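# Cap an LC fibre plug and seat it in a cable-manager ring

## Task

Press the dust cap all the way onto the LC fibre jumper's plug, then leave that plug resting about level inside one ring of the cable manager below the switch. Only the cap may touch the plug's exposed tips. The jumper's cord must not be kinked, crushed or sharply bent, and its far end must not be tugged hard. The robot must not topple or finish leaning, and nothing may be knocked over or pushed out of the work area.

## Robot and tools

ROBOT. The LinearBot is an omnidirectional base with a column about 1.7 m high. A carriage rides the column (lift_m, 0 to 1 m) and holds two identical six-joint arms, each ending in a two-finger gripper. Arm bases sit about 0.57 m + lift_m above the floor, and parts of the carriage hang roughly 0.15 m lower. A hand reaches 0.78 m from its shoulder but only about 0.38 m below its arm base. Hands are about 0.16 m long and 0.1 m wide (0.14 m open); fingertips taper to about 0.005 m thick. Parked joints 1 to 6 are 0, 0.05, 0.05, 1.45, 0, 0. Cameras: carriage_camera (fixed, forward, about 20 degrees down), left_wrist_camera and right_wrist_camera (looking past the fingertips).

FRAMES. Base frame: origin on the floor under the base centre, x forward, y left, z up, metres. left_hand and right_hand report the point between the finger pads in this frame, with quat_wxyz; the hand's z runs along the fingers and y is the opening direction. base_odometry is relative to where the base began the scene, counts wheel turns only (slip looks like travel), heading in rad, positive left, -3.142 to 3.142. Hand readings tend to read high, worse at long reach.

move. One action per call. "base" holds exactly one relative command from the base's current place: {"translate_m": d} forward positive, {"strafe_m": d} left positive (both -2 to 2 m), or {"rotate_rad": d} counter-clockwise positive (-6.3 to 6.3). "joints" is a single object of absolute targets keyed by name, covering both arms and the lift: lift_m (m, 0 to 1), left_joint1_rad..left_joint6_rad, left_gripper_m, and the same right_ names. Ranges: joint1 -2.617 to 3.054 (0 forward, positive turns left); joint2 0 to 3.141 (0 upper arm back and level, 1.57 up, 3.14 forward); joint3 0 to 3.141 (0 folded, 3.14 straight); joint4 -1.57 to 1.57 (positive lifts fingertips); joint5 -1.57 to 1.57 (positive swings fingertips right); joint6 -2.094 to 2.094 (hand roll); gripper 0 to 0.093 m pad gap. "speeds" caps this action only: translate_m and strafe_m 0.02 to 0.5 m/s, rotate_rad 0.05 to 1.57 rad/s, lift_m 0.08 to 0.27 m/s. "min_time_s" (0.1 to 8) sets a minimum duration for arm and gripper motions; too short makes them fast and can overshoot. "cameras" lists camera names or ["all"]; [] for none. "blocking" true (default) returns when everything rests; false returns in about 0.5 s while motion continues, and a later move replaces only the targets it names. A move with no action just reports state and images. Unknown keys make a call invalid; out-of-range values get it refused, and a refusal or an unrequested stop cancels the rest of that reply's robot calls.

wait(seconds 0 to 10, cameras) lets time pass, returning early once running moves settle. stop(cameras) brakes all running motions; the base coasts a little, and braked parts may keep pressing. zoom_image(camera, region [x0, y0, x1, y1] in pixels, origin top-left, at most 504 by 504) enlarges part of that camera's latest image. read_manual only returns licence text. finished_scene(scene) ends the current scene irreversibly; the goal must hold without the robot.

RESULTS. "move" reads done, or the worst status. base_status and joint_status per motion: moving, done, off_target (rested short and may still push), contact_stop, time_out (after 14 s), stopped, not_followed (arm targets withheld by the self-collision check, shown as "joint command not followed"), limit_stop_at_motor_heat. "earlier move" comes from wait(0) after a non-blocking move. on_its_own lists uncommanded behaviour; its "held at" is a target. "pictures" names the images in order. motor_effort is percent of maximum, bracket = peak in the last action, fairly inaccurate; drive_wheels sign is meaningless. If lift effort keeps dropping while lowering, a hand is resting on something. Joint torques follow joint order, include arm weight, wrap at ±28 N m for joints 1 to 3. Motor temperatures: one block per arm, six joints then gripper. MOTOR HOT appears at 75 °C; at 100 °C an OVER-TEMPERATURE FAULT lets that arm go limp for 30 to 60 s or more; resend targets afterward. Parking cools arms.

GRIPPING. Gripper readings can be a few mm off; first-touch value is a light grip, about 0.005 m below it is full force (about 45 to 70 N per pad), which can crush soft items. Release with a target well above the reading. The fibre plug and cord are delicate: grip lightly, keep bare tips clear of fingers, and do not yank the cord.

CAUTIONS. Arms bow off straight lines; a min_time_s of 2 or more helps; approach near things in small steps. Arms have no contact stop and keep pressing, overheating. Never let the arms strike or squeeze each other (a hard press ends the scene). With joint2 below 0.8, swinging joint1 outward 0.5 rad or more can hit the column. To free withheld arms, send one arm its current readings with joint1 turned away, then the other. Tipping risk rises with a high carriage, stretched or loaded arms, sudden stops, and pulling on held things; rising hand z without commands signals a lean. Backing 0.2 m usually frees a stuck base; never reverse under a table edge. Avoid drops, slams and hard hits on fixed objects, and keep things in the work area.

Each tool is called as name(argument=value, ...) on one line, values as JSON.

## Session

move()

Scene clock: 0.00 s.
Joint torques (N m): no reading
Motor temperatures (°C): left_arm=[30 34 38 30 29 33 32] | right_arm=[31 36 36 30 31 30 33]
base_odometry: x=+0.000 y=+0.000 heading=+0.000
base_status: not commanded
joint_positions: lift_m=+0.300 left_joint1_rad=+0.009 left_joint2_rad=+0.036 left_joint3_rad=+0.044 left_joint4_rad=+1.438 left_joint5_rad=-0.049 left_joint6_rad=+0.018 left_gripper_m=+0.09396 right_joint1_rad=+0.000 right_joint2_rad=+0.053 right_joint3_rad=+0.056 right_joint4_rad=+1.416 right_joint5_rad=+0.010 right_joint6_rad=+0.042 right_gripper_m=+0.09396
joint_status: not commanded
motor_effort: lift_m=+35 drive_wheels=+1
left_hand: x=+0.2468 y=+0.3158 z=+1.2848 quat_wxyz=(+0.998, -0.024, +0.063, +0.015) (m; base frame)
right_hand: x=+0.2540 y=-0.3087 z=+1.2873 quat_wxyz=(+0.997, +0.006, +0.076, +0.020) (m; base frame)
pictures: carriage_camera, left_wrist_camera, right_wrist_camera
Images, in order (width x height): carriage_camera 896x504, left_wrist_camera 896x504, right_wrist_camera 896x504.

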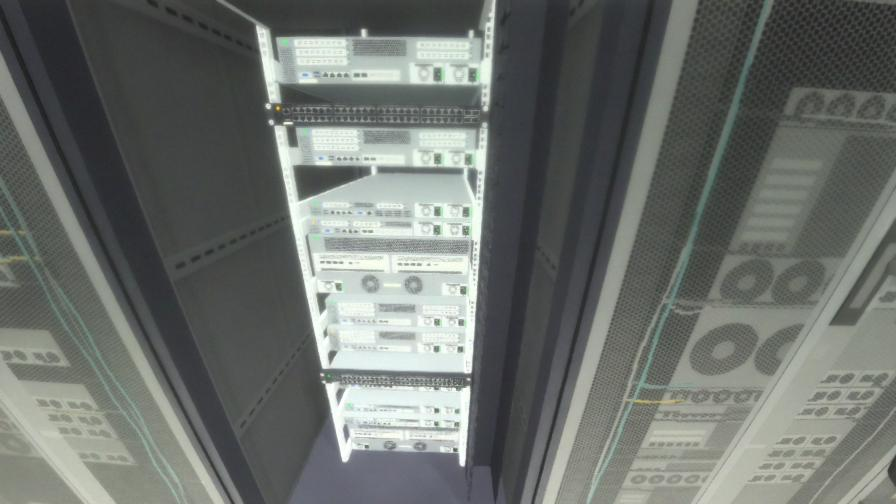

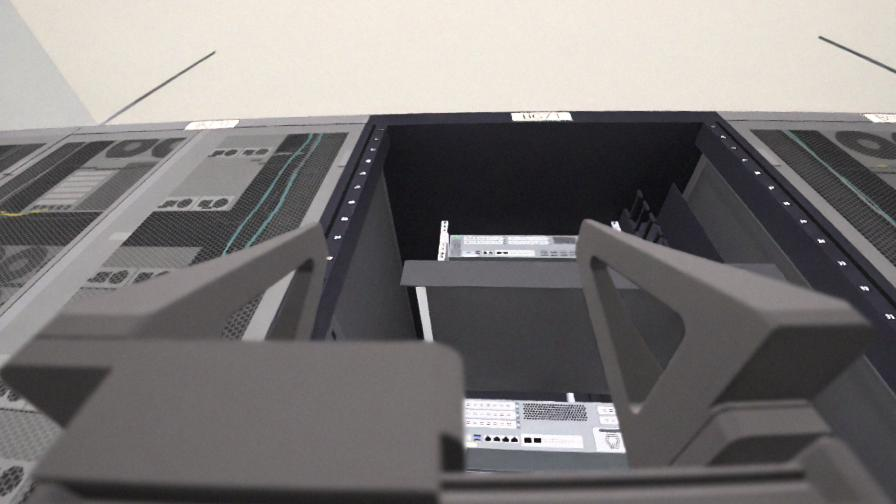

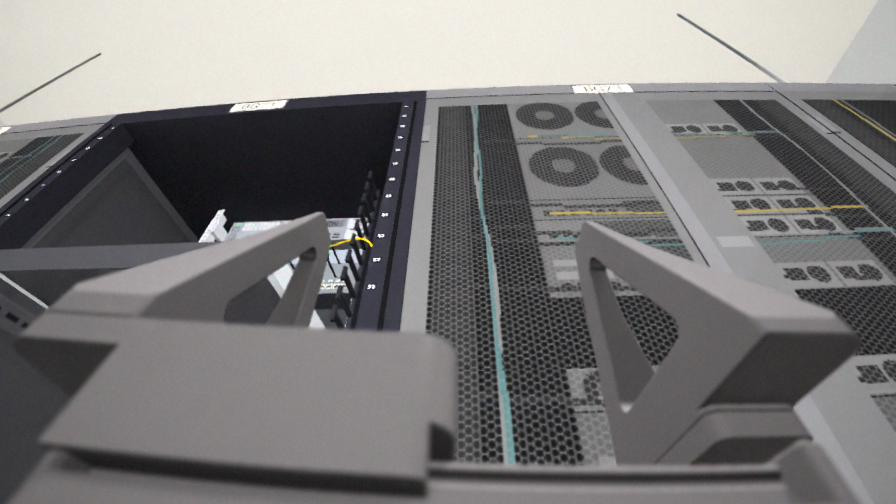

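zoom_image(camera="carriage_camera", region=[240, 10, 520, 170])

zoom_image(camera="carriage_camera", region=[300, 340, 500, 480])

zoom_image(camera="right_wrist_camera", region=[180, 150, 430, 340])

zoom_image(camera="carriage_camera", region=[240, 160, 520, 340])

Scaled by 1.800 from the camera's 896x504 image, which has a finer 1280x720 frame.

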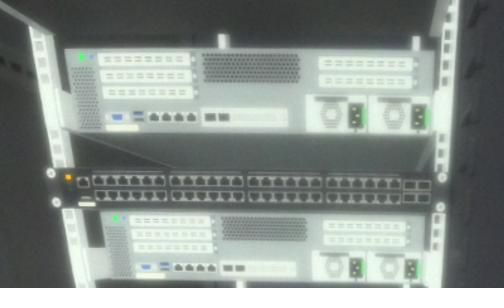

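Scaled by 2.520 from the camera's 896x504 image, which has a finer 1280x720 frame.

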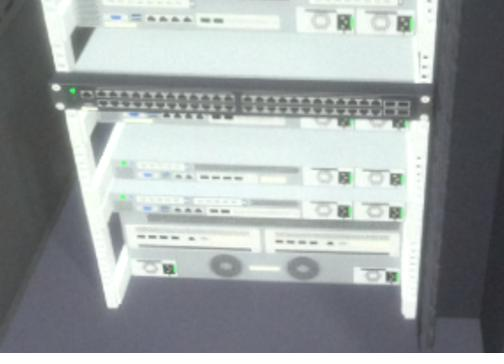

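Scaled by 2.016 from the camera's 896x504 image, which has a finer 1280x720 frame.

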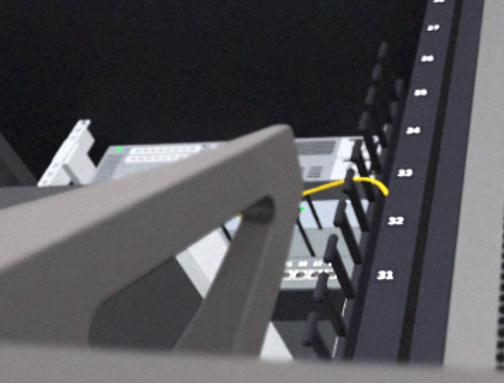

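Scaled by 1.800 from the camera's 896x504 image, which has a finer 1280x720 frame.

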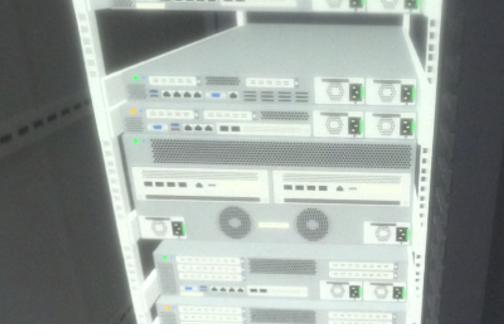

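move(joints={"lift_m": 0.6}, cameras=["all"])

Scene clock: 11.13 s.
Joint torques (N m): left_arm=[0.08 3.67 6.52 -0.32 0.09 0.02] | right_arm=[-0.05 3.79 5.91 -0.17 -0.02 -0.11]
move: done
base_odometry: x=+0.000 y=+0.000 heading=+0.000
base_status: not commanded
joint_positions: lift_m=+0.600 left_joint1_rad=+0.009 left_joint2_rad=+0.036 left_joint3_rad=+0.044 left_joint4_rad=+1.438 left_joint5_rad=-0.049 left_joint6_rad=+0.018 left_gripper_m=+0.09396 right_joint1_rad=+0.000 right_joint2_rad=+0.053 right_joint3_rad=+0.056 right_joint4_rad=+1.416 right_joint5_rad=+0.010 right_joint6_rad=+0.042 right_gripper_m=+0.09396
joint_status: all done
motor_effort: lift_m=+35(43) drive_wheels=+1(5)
left_hand: x=+0.2468 y=+0.3158 z=+1.5848 quat_wxyz=(+0.998, -0.024, +0.063, +0.015) (m; base frame)
right_hand: x=+0.2540 y=-0.3087 z=+1.5873 quat_wxyz=(+0.997, +0.006, +0.076, +0.020) (m; base frame)
pictures: carriage_camera, left_wrist_camera, right_wrist_camera
Images, in order (width x height): carriage_camera 896x504, left_wrist_camera 896x504, right_wrist_camera 896x504.

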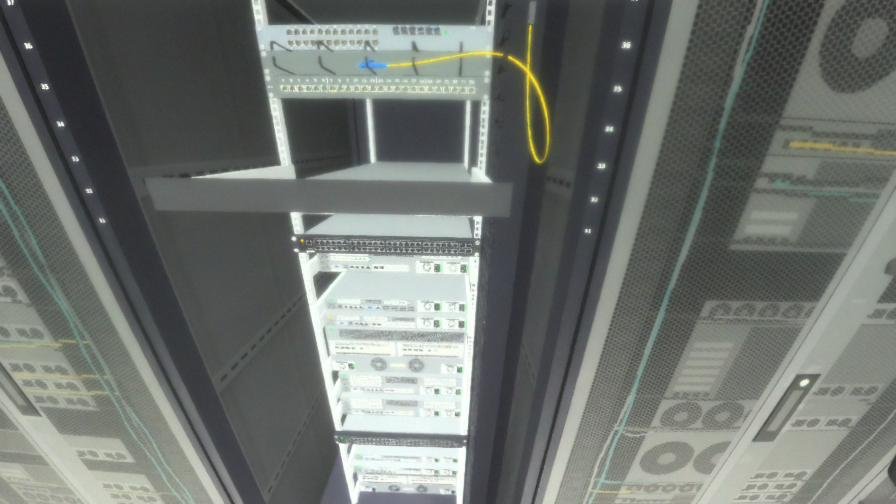

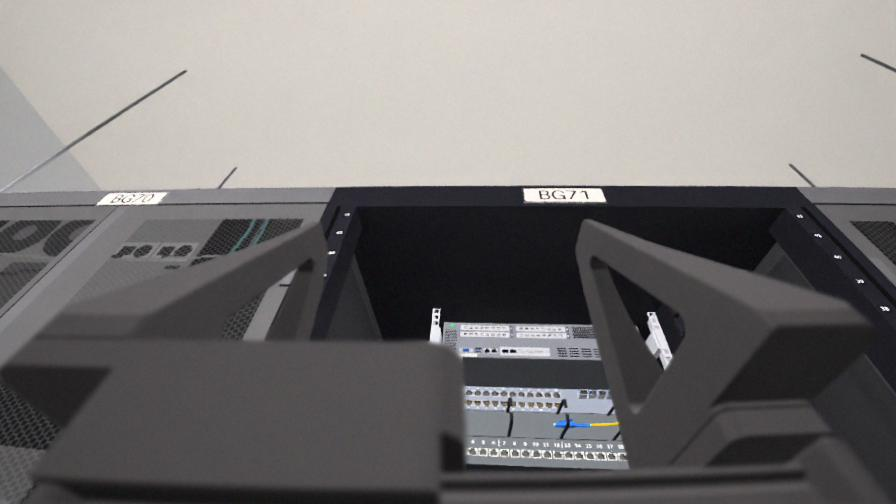

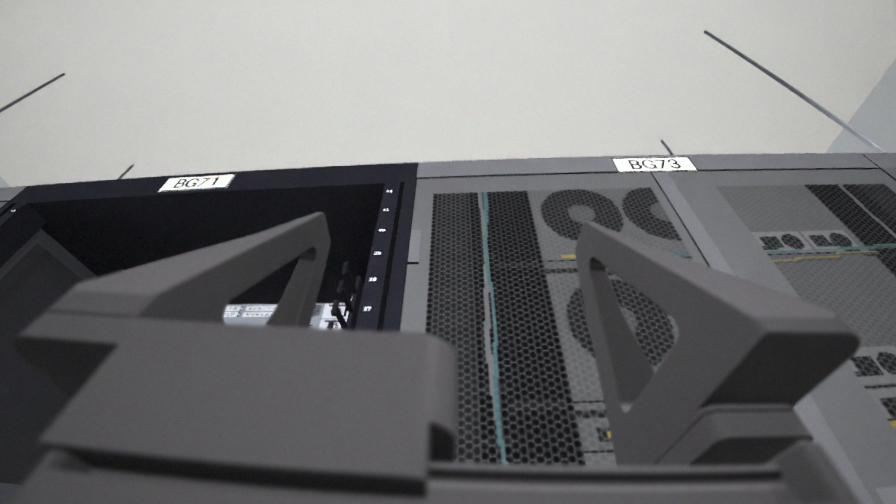

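zoom_image(camera="carriage_camera", region=[250, 0, 570, 180])

zoom_image(camera="carriage_camera", region=[330, 20, 500, 115])

zoom_image(camera="left_wrist_camera", region=[430, 360, 640, 480])

zoom_image(camera="carriage_camera", region=[140, 140, 530, 260])

Scaled by 1.575 from the camera's 896x504 image, which has a finer 1280x720 frame.

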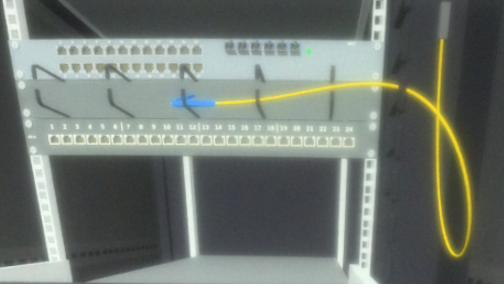

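Scaled by 2.965 from the camera's 896x504 image, which has a finer 1280x720 frame.

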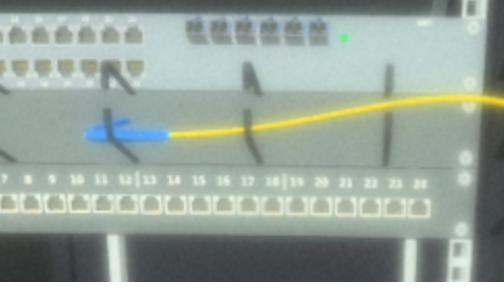

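Scaled by 2.400 from the camera's 896x504 image, which has a finer 1280x720 frame.

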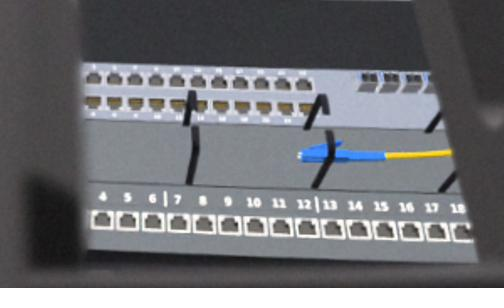

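Scaled by 1.292 from the camera's 896x504 image, which has a finer 1280x720 frame.

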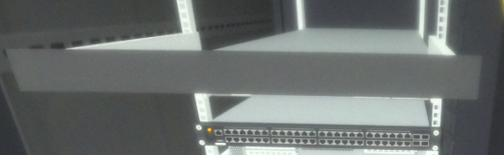

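move(joints={"lift_m": 0.95}, cameras=["carriage_camera", "left_wrist_camera"])

zoom_image(camera="carriage_camera", region=[240, 120, 600, 320])

Scene clock: 24.07 s.
Joint torques (N m): left_arm=[0.05 3.67 6.5 -0.31 0.08 0.02] | right_arm=[-0.05 3.78 5.93 -0.17 -0.02 -0.12]
move: done
base_odometry: x=+0.000 y=+0.000 heading=+0.000
base_status: not commanded
joint_positions: lift_m=+0.950 left_joint1_rad=+0.009 left_joint2_rad=+0.036 left_joint3_rad=+0.044 left_joint4_rad=+1.438 left_joint5_rad=-0.049 left_joint6_rad=+0.018 left_gripper_m=+0.09396 right_joint1_rad=+0.000 right_joint2_rad=+0.053 right_joint3_rad=+0.056 right_joint4_rad=+1.416 right_joint5_rad=+0.010 right_joint6_rad=+0.042 right_gripper_m=+0.09396
joint_status: all done
motor_effort: lift_m=+35(43) drive_wheels=+1(7)
left_hand: x=+0.2468 y=+0.3158 z=+1.9348 quat_wxyz=(+0.998, -0.024, +0.063, +0.015) (m; base frame)
right_hand: x=+0.2540 y=-0.3087 z=+1.9373 quat_wxyz=(+0.997, +0.006, +0.076, +0.020) (m; base frame)
pictures: carriage_camera, left_wrist_camera
Images, in order (width x height): carriage_camera 896x504, left_wrist_camera 896x504.

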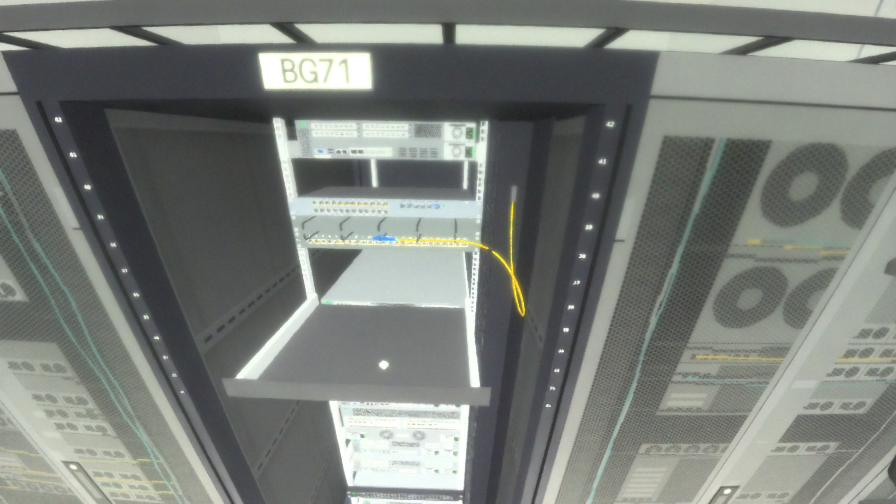

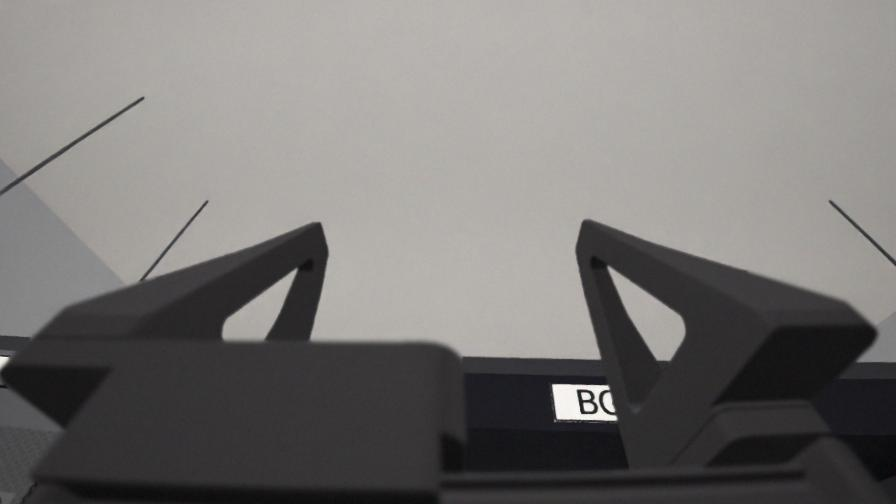

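Scaled by 1.400 from the camera's 896x504 image, which has a finer 1280x720 frame.

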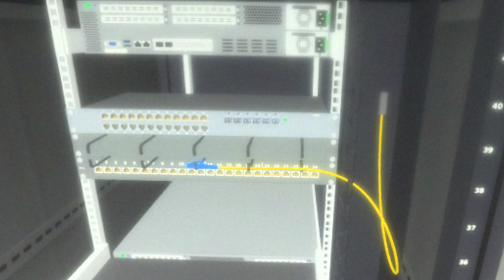

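zoom_image(camera="carriage_camera", region=[340, 340, 420, 390])

zoom_image(camera="carriage_camera", region=[290, 190, 490, 260])

Scaled by 6.300 from the camera's 896x504 image, which has a finer 1280x720 frame.

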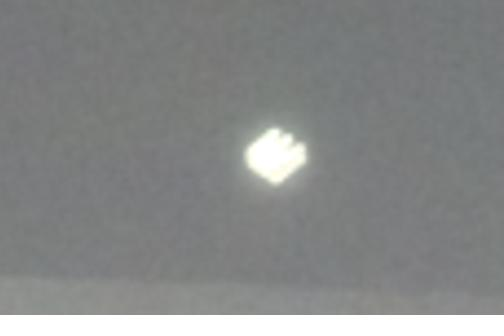

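Scaled by 2.520 from the camera's 896x504 image, which has a finer 1280x720 frame.

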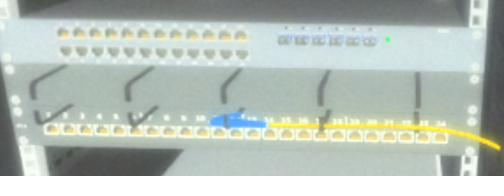

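move(base={"strafe_m": 0.15}, joints={"lift_m": 0.9}, cameras=["carriage_camera"])

move(joints={"left_joint1_rad": -0.74, "left_joint2_rad": 1.525, "left_joint3_rad": 1.414, "left_joint4_rad": -0.85, "left_joint5_rad": 0, "left_joint6_rad": 0}, min_time_s=2.5, cameras=["carriage_camera", "left_wrist_camera"])

Scene clock: 181.90 s.
Joint torques (N m): left_arm=[0.06 3.66 6.53 -0.31 0.09 0.02] | right_arm=[0.03 3.81 5.91 -0.17 -0.02 -0.12]
move: done
base_odometry: x=+0.000 y=+0.150 heading=+0.001
base_status: done
joint_positions: lift_m=+0.900 left_joint1_rad=+0.009 left_joint2_rad=+0.036 left_joint3_rad=+0.044 left_joint4_rad=+1.438 left_joint5_rad=-0.049 left_joint6_rad=+0.018 left_gripper_m=+0.09396 right_joint1_rad=-0.001 right_joint2_rad=+0.053 right_joint3_rad=+0.056 right_joint4_rad=+1.416 right_joint5_rad=+0.010 right_joint6_rad=+0.042 right_gripper_m=+0.09396
joint_status: all done
motor_effort: lift_m=+34(36) drive_wheels=-3(14)
left_hand: x=+0.2468 y=+0.3158 z=+1.8849 quat_wxyz=(+0.998, -0.024, +0.063, +0.015) (m; base frame)
right_hand: x=+0.2540 y=-0.3087 z=+1.8873 quat_wxyz=(+0.997, +0.007, +0.076, +0.020) (m; base frame)
pictures: carriage_camera
Images, in order (width x height): carriage_camera 896x504.

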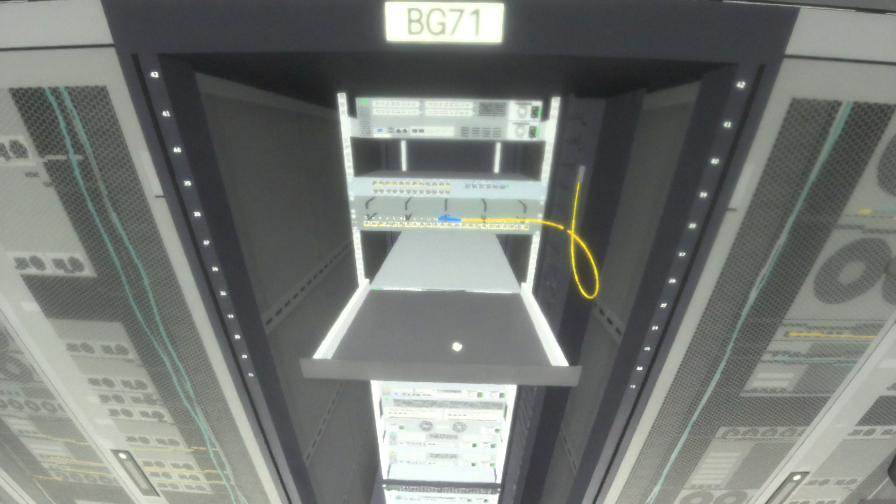

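Scene clock: 184.83 s.
Joint torques (N m): left_arm=[-0.5 -5.12 11.28 1.37 0.17 -0.09] | right_arm=[0.01 3.78 5.94 -0.17 -0.02 -0.11]
Motor temperatures (°C): left_arm=[30 36 43 30 29 33 32] | right_arm=[31 37 40 30 31 30 33]
move: done
base_odometry: x=+0.000 y=+0.150 heading=+0.001
base_status: not commanded
joint_positions: lift_m=+0.900 left_joint1_rad=-0.733 left_joint2_rad=+1.513 left_joint3_rad=+1.376 left_joint4_rad=-0.840 left_joint5_rad=-0.013 left_joint6_rad=+0.011 left_gripper_m=+0.09396 right_joint1_rad=-0.001 right_joint2_rad=+0.053 right_joint3_rad=+0.056 right_joint4_rad=+1.416 right_joint5_rad=+0.010 right_joint6_rad=+0.042 right_gripper_m=+0.09396
joint_status: all done
motor_effort: lift_m=+35(35) drive_wheels=-1(8)
left_hand: x=+0.5098 y=+0.0448 z=+1.6512 quat_wxyz=(+0.275, +0.346, +0.892, -0.097) (m; base frame)
right_hand: x=+0.2540 y=-0.3087 z=+1.8873 quat_wxyz=(+0.997, +0.007, +0.076, +0.020) (m; base frame)
pictures: carriage_camera, left_wrist_camera
Images, in order (width x height): carriage_camera 896x504, left_wrist_camera 896x504.

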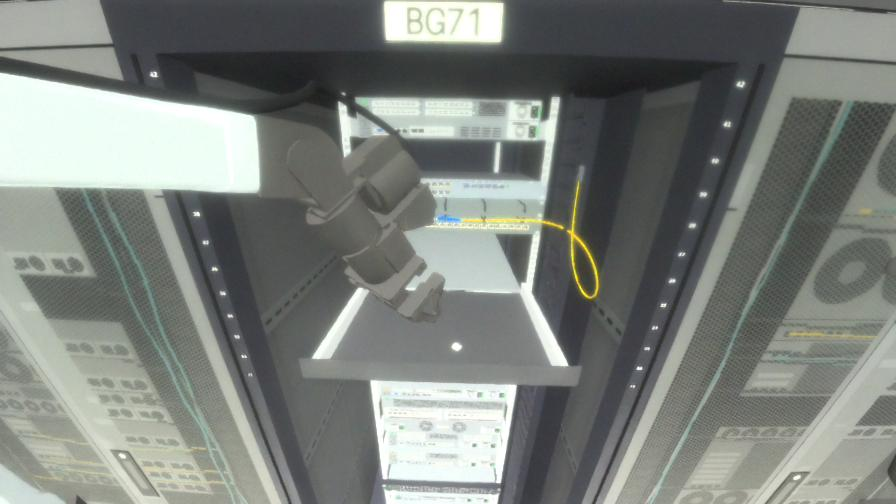

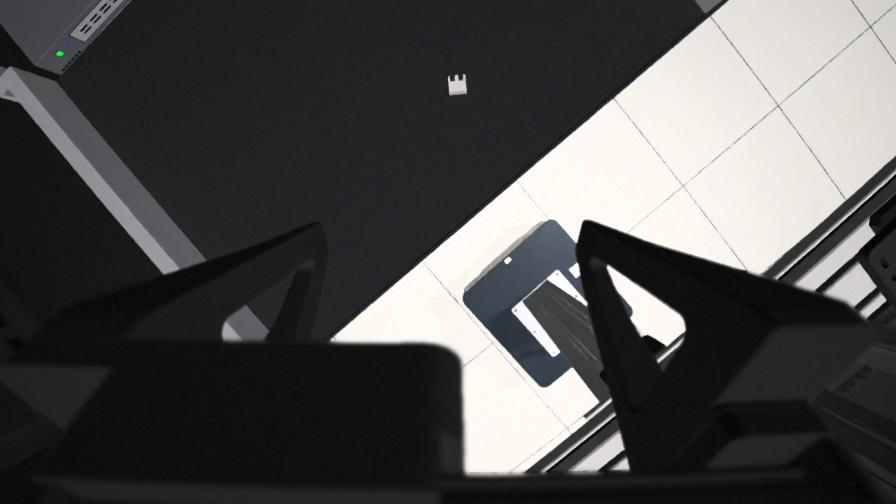

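zoom_image(camera="left_wrist_camera", region=[427, 60, 487, 110])

zoom_image(camera="carriage_camera", region=[420, 190, 500, 240])

Scaled by 8.400 from the camera's 896x504 image, which has a finer 1280x720 frame.

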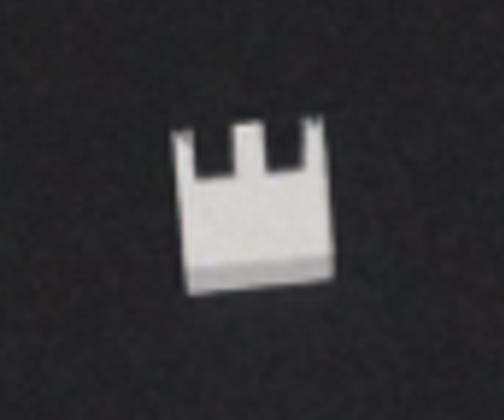

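Scaled by 6.300 from the camera's 896x504 image, which has a finer 1280x720 frame.

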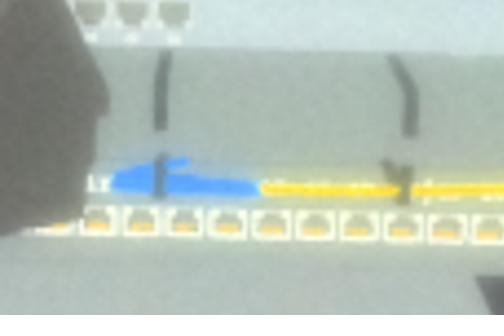

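move(joints={"left_joint1_rad": -0.5, "left_joint2_rad": 1.525, "left_joint3_rad": 1.27, "left_joint4_rad": 0.0, "left_joint5_rad": 0, "left_joint6_rad": 0}, min_time_s=2, cameras=["carriage_camera", "left_wrist_camera"])

zoom_image(camera="left_wrist_camera", region=[300, 50, 600, 220])

Scene clock: 200.13 s.
Joint torques (N m): left_arm=[0.64 -5.72 7.04 2.35 0.16 -0.09] | right_arm=[0.02 3.78 5.93 -0.17 -0.02 -0.11]
move: done
base_odometry: x=+0.000 y=+0.150 heading=+0.001
base_status: not commanded
joint_positions: lift_m=+0.900 left_joint1_rad=-0.508 left_joint2_rad=+1.513 left_joint3_rad=+1.287 left_joint4_rad=-0.018 left_joint5_rad=-0.011 left_joint6_rad=+0.011 left_gripper_m=+0.09396 right_joint1_rad=-0.001 right_joint2_rad=+0.053 right_joint3_rad=+0.056 right_joint4_rad=+1.416 right_joint5_rad=+0.010 right_joint6_rad=+0.042 right_gripper_m=+0.09396
joint_status: all done
motor_effort: lift_m=+34(35) drive_wheels=-1(5)
left_hand: x=+0.6512 y=+0.0667 z=+1.7748 quat_wxyz=(+0.598, +0.199, +0.762, -0.147) (m; base frame)
right_hand: x=+0.2540 y=-0.3087 z=+1.8873 quat_wxyz=(+0.997, +0.007, +0.076, +0.020) (m; base frame)
pictures: carriage_camera, left_wrist_camera
Images, in order (width x height): carriage_camera 896x504, left_wrist_camera 896x504.

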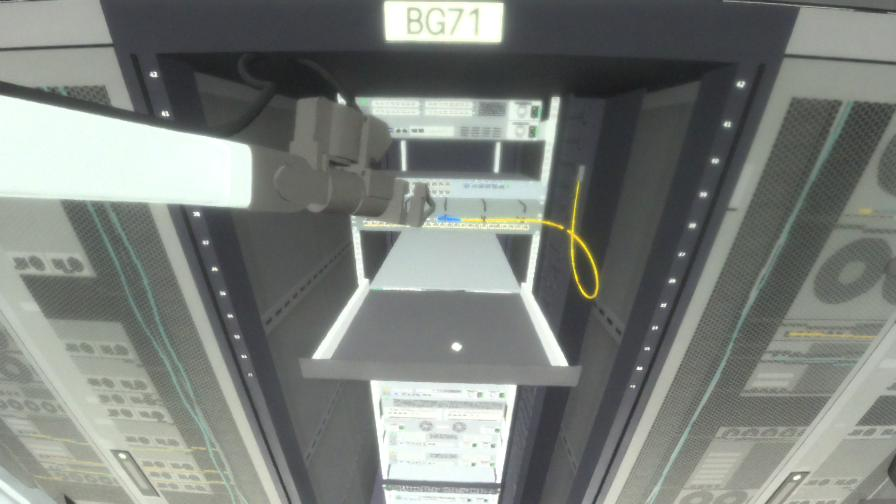

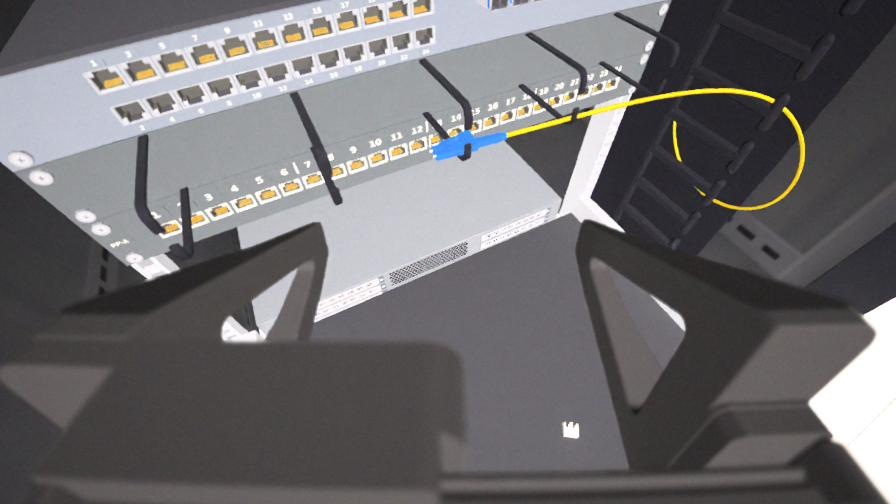

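Scaled by 1.680 from the camera's 896x504 image, which has a finer 1280x720 frame.

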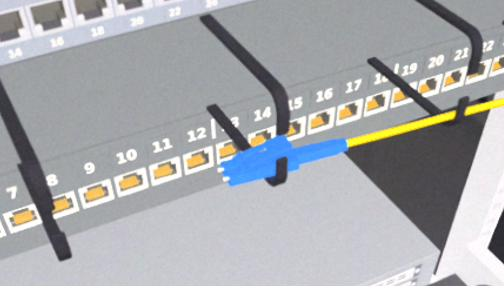

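zoom_image(camera="left_wrist_camera", region=[405, 90, 525, 180])

zoom_image(camera="left_wrist_camera", region=[550, 410, 590, 450])

Scaled by 4.200 from the camera's 896x504 image, which has a finer 1280x720 frame.

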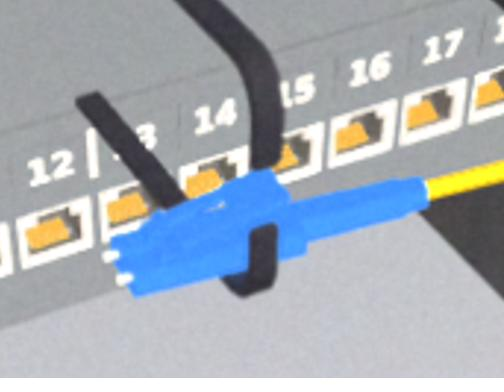

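Scaled by 12.600 from the camera's 896x504 image, which has a finer 1280x720 frame.

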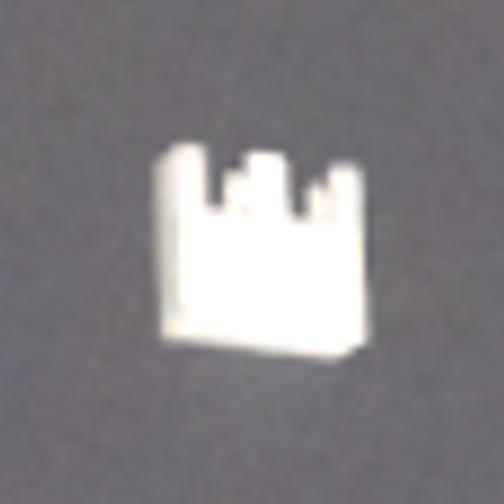

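move(joints={"lift_m": 0.95, "left_joint1_rad": -0.18, "left_joint2_rad": 1.21, "left_joint3_rad": 0.845, "left_joint4_rad": 0.19, "left_joint5_rad": 0.87, "left_joint6_rad": 0}, min_time_s=2, cameras=[])

move(base={"translate_m": 0.15}, speeds={"translate_m": 0.12}, cameras=["carriage_camera", "left_wrist_camera"])

zoom_image(camera="carriage_camera", region=[370, 200, 560, 290])

Scene clock: 301.30 s.
Joint torques (N m): left_arm=[0.7 -5.87 6.79 2.1 0.28 -0.08] | right_arm=[-0.01 3.79 5.93 -0.17 -0.02 -0.11]
Motor temperatures (°C): left_arm=[29 39 46 40 29 33 32] | right_arm=[31 36 40 30 31 30 33]
move: done
base_odometry: x=+0.000 y=+0.150 heading=+0.001
base_status: not commanded
joint_positions: lift_m=+0.950 left_joint1_rad=-0.188 left_joint2_rad=+1.232 left_joint3_rad=+0.862 left_joint4_rad=+0.173 left_joint5_rad=+0.855 left_joint6_rad=+0.011 left_gripper_m=+0.09396 right_joint1_rad=-0.001 right_joint2_rad=+0.053 right_joint3_rad=+0.056 right_joint4_rad=+1.416 right_joint5_rad=+0.010 right_joint6_rad=+0.042 right_gripper_m=+0.09396
joint_status: all done
motor_effort: lift_m=+35(43) drive_wheels=-1(7)
left_hand: x=+0.5513 y=+0.1094 z=+1.7970 quat_wxyz=(+0.546, +0.331, +0.674, -0.370) (m; base frame)
right_hand: x=+0.2540 y=-0.3087 z=+1.9373 quat_wxyz=(+0.997, +0.007, +0.076, +0.020) (m; base frame)
pictures: none
No camera images: "cameras" was empty.

Scene clock: 303.43 s.
Joint torques (N m): left_arm=[0.7 -5.35 6.8 2.07 0.24 -0.08] | right_arm=[0.02 3.79 5.91 -0.17 -0.02 -0.12]
move: done
base_odometry: x=+0.150 y=+0.150 heading=+0.001
base_status: done
joint_positions: lift_m=+0.950 left_joint1_rad=-0.188 left_joint2_rad=+1.227 left_joint3_rad=+0.862 left_joint4_rad=+0.177 left_joint5_rad=+0.859 left_joint6_rad=+0.011 left_gripper_m=+0.09396 right_joint1_rad=-0.001 right_joint2_rad=+0.053 right_joint3_rad=+0.056 right_joint4_rad=+1.416 right_joint5_rad=+0.010 right_joint6_rad=+0.042 right_gripper_m=+0.09396
joint_status: not commanded
motor_effort: lift_m=+35(35) drive_wheels=-1(12)
left_hand: x=+0.5498 y=+0.1092 z=+1.7997 quat_wxyz=(+0.549, +0.334, +0.671, -0.371) (m; base frame)
right_hand: x=+0.2541 y=-0.3087 z=+1.9373 quat_wxyz=(+0.997, +0.007, +0.076, +0.020) (m; base frame)
pictures: carriage_camera, left_wrist_camera
Images, in order (width x height): carriage_camera 896x504, left_wrist_camera 896x504.

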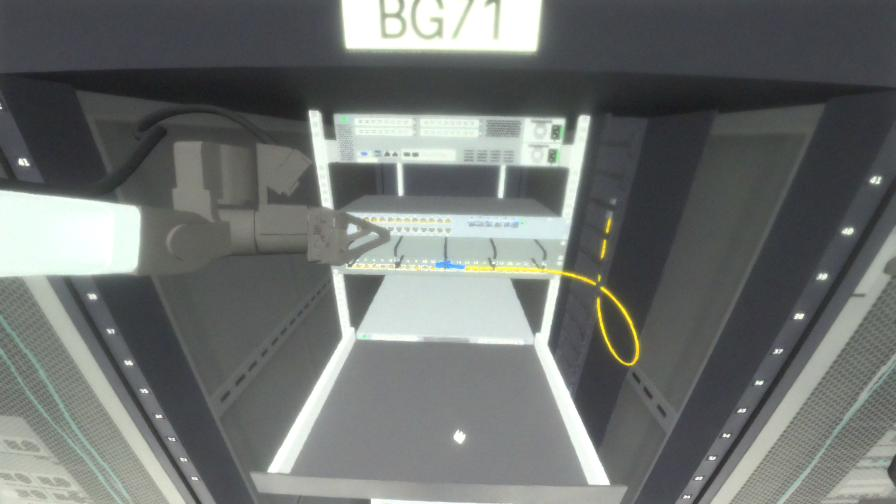

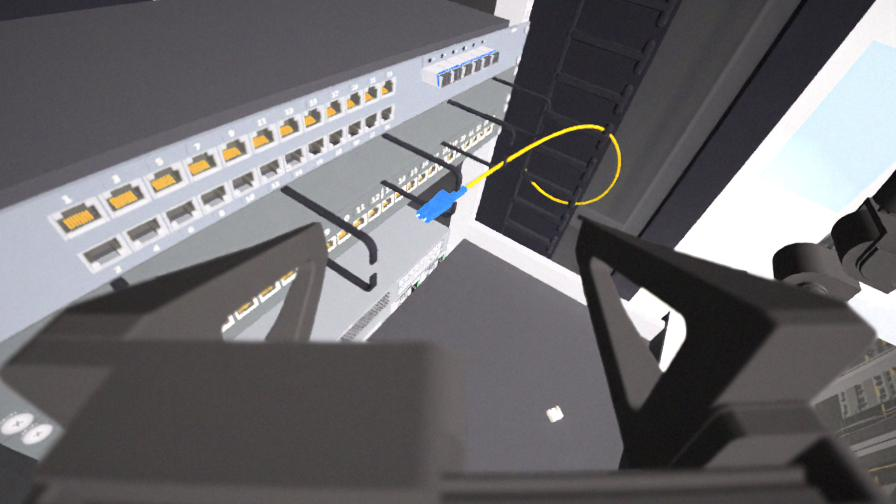

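Scaled by 2.653 from the camera's 896x504 image, which has a finer 1280x720 frame.

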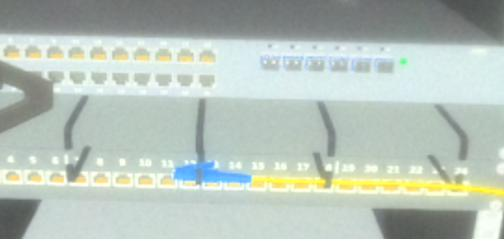

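zoom_image(camera="left_wrist_camera", region=[250, 100, 550, 300])

zoom_image(camera="left_wrist_camera", region=[380, 130, 500, 240])

Scaled by 1.680 from the camera's 896x504 image, which has a finer 1280x720 frame.

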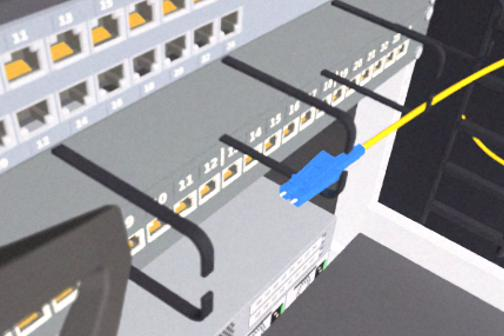

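Scaled by 4.200 from the camera's 896x504 image, which has a finer 1280x720 frame.

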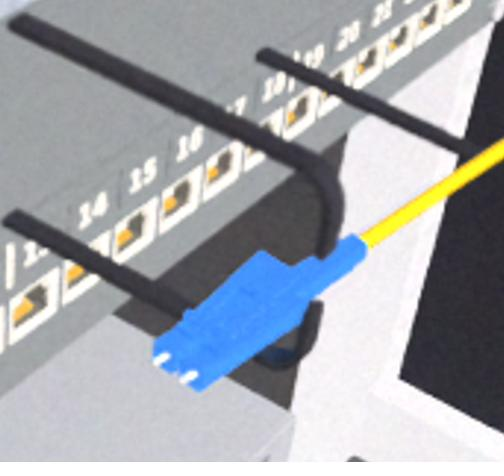

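move(joints={"left_joint1_rad": -1.04, "left_joint2_rad": 1.761, "left_joint3_rad": 1.36, "left_joint4_rad": -0.876, "left_joint5_rad": -0.114, "left_joint6_rad": -0.36}, min_time_s=2, cameras=["carriage_camera", "left_wrist_camera"])

zoom_image(camera="carriage_camera", region=[350, 350, 550, 500])

Scene clock: 353.27 s.
Joint torques (N m): left_arm=[-0.44 -6.46 10.62 0.77 -0.14 -0.1] | right_arm=[0.01 3.78 5.94 -0.16 -0.02 -0.11]
move: done
base_odometry: x=+0.150 y=+0.150 heading=+0.001
base_status: not commanded
joint_positions: lift_m=+0.950 left_joint1_rad=-1.034 left_joint2_rad=+1.747 left_joint3_rad=+1.324 left_joint4_rad=-0.865 left_joint5_rad=-0.099 left_joint6_rad=-0.348 left_gripper_m=+0.09396 right_joint1_rad=-0.001 right_joint2_rad=+0.053 right_joint3_rad=+0.056 right_joint4_rad=+1.416 right_joint5_rad=+0.010 right_joint6_rad=+0.042 right_gripper_m=+0.09396
joint_status: all done
motor_effort: lift_m=+35(35) drive_wheels=+3(6)
left_hand: x=+0.4260 y=-0.0135 z=+1.5943 quat_wxyz=(+0.140, +0.326, +0.934, -0.052) (m; base frame)
right_hand: x=+0.2541 y=-0.3087 z=+1.9373 quat_wxyz=(+0.997, +0.007, +0.076, +0.020) (m; base frame)
pictures: carriage_camera, left_wrist_camera
Images, in order (width x height): carriage_camera 896x504, left_wrist_camera 896x504.

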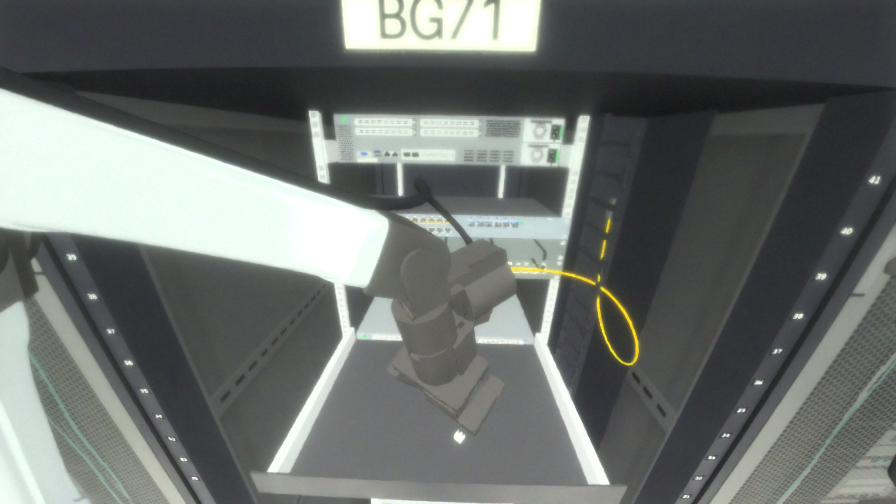

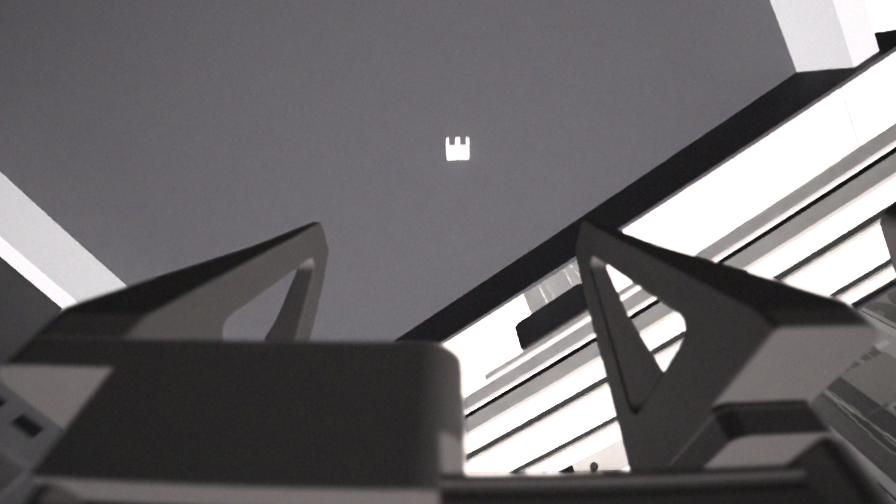

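Scaled by 2.520 from the camera's 896x504 image, which has a finer 1280x720 frame.

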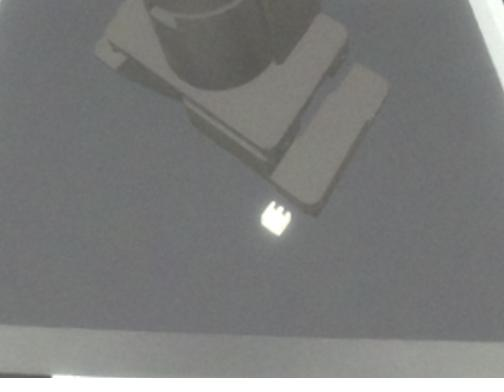

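move(joints={"lift_m": 0.93}, cameras=["left_wrist_camera"])

zoom_image(camera="left_wrist_camera", region=[430, 130, 490, 180])

Scene clock: 365.13 s.
Joint torques (N m): left_arm=[-0.44 -7.19 9.65 0.82 -0.12 -0.08] | right_arm=[-0.01 3.79 5.93 -0.16 -0.02 -0.11]
move: done
base_odometry: x=+0.150 y=+0.150 heading=+0.001
base_status: not commanded
joint_positions: lift_m=+0.930 left_joint1_rad=-1.034 left_joint2_rad=+1.756 left_joint3_rad=+1.334 left_joint4_rad=-0.872 left_joint5_rad=-0.104 left_joint6_rad=-0.349 left_gripper_m=+0.09396 right_joint1_rad=-0.001 right_joint2_rad=+0.053 right_joint3_rad=+0.056 right_joint4_rad=+1.416 right_joint5_rad=+0.010 right_joint6_rad=+0.042 right_gripper_m=+0.09396
joint_status: all done
motor_effort: lift_m=+35(35) drive_wheels=+2(5)
left_hand: x=+0.4272 y=-0.0140 z=+1.5738 quat_wxyz=(+0.139, +0.325, +0.934, -0.048) (m; base frame)
right_hand: x=+0.2541 y=-0.3087 z=+1.9173 quat_wxyz=(+0.997, +0.007, +0.076, +0.020) (m; base frame)
pictures: left_wrist_camera
Images, in order (width x height): left_wrist_camera 896x504.

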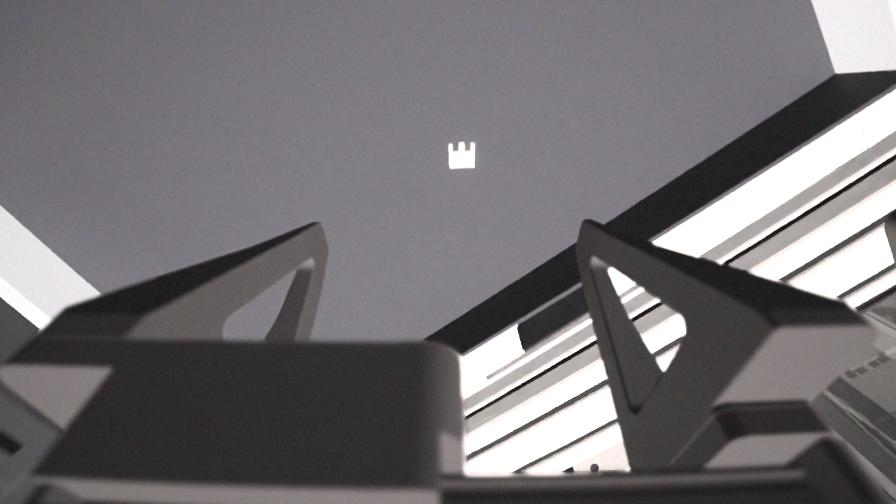

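Scaled by 8.400 from the camera's 896x504 image, which has a finer 1280x720 frame.

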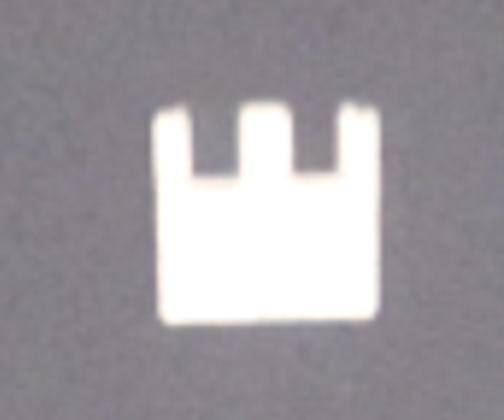

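move(joints={"left_joint1_rad": -1.027, "left_joint2_rad": 1.8455, "left_joint3_rad": 1.465, "left_joint4_rad": -0.895, "left_joint5_rad": -0.11, "left_joint6_rad": -0.347}, min_time_s=1, cameras=["left_wrist_camera"])

zoom_image(camera="left_wrist_camera", region=[410, 150, 510, 250])

Scene clock: 410.10 s.
Joint torques (N m): left_arm=[0.62 -7.1 10.66 0.75 -0.08 0.03] | right_arm=[-0.01 3.78 5.9 -0.17 -0.02 -0.11]
move: done
base_odometry: x=+0.150 y=+0.150 heading=+0.001
base_status: not commanded
joint_positions: lift_m=+0.930 left_joint1_rad=-1.034 left_joint2_rad=+1.830 left_joint3_rad=+1.429 left_joint4_rad=-0.885 left_joint5_rad=-0.104 left_joint6_rad=-0.349 left_gripper_m=+0.09396 right_joint1_rad=-0.001 right_joint2_rad=+0.053 right_joint3_rad=+0.056 right_joint4_rad=+1.416 right_joint5_rad=+0.010 right_joint6_rad=+0.042 right_gripper_m=+0.09396
joint_status: all done
motor_effort: lift_m=+35(35) drive_wheels=+2(7)
left_hand: x=+0.4383 y=-0.0327 z=+1.5750 quat_wxyz=(+0.142, +0.325, +0.934, -0.051) (m; base frame)
right_hand: x=+0.2541 y=-0.3087 z=+1.9173 quat_wxyz=(+0.997, +0.007, +0.076, +0.020) (m; base frame)
pictures: left_wrist_camera
Images, in order (width x height): left_wrist_camera 896x504.

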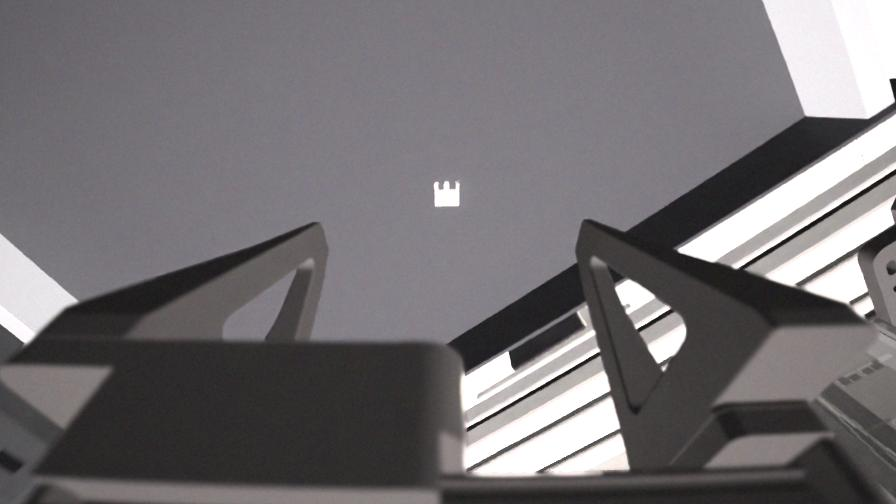

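Scaled by 5.040 from the camera's 896x504 image, which has a finer 1280x720 frame.

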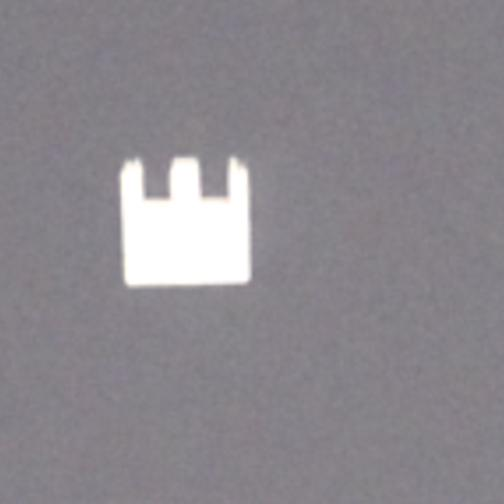

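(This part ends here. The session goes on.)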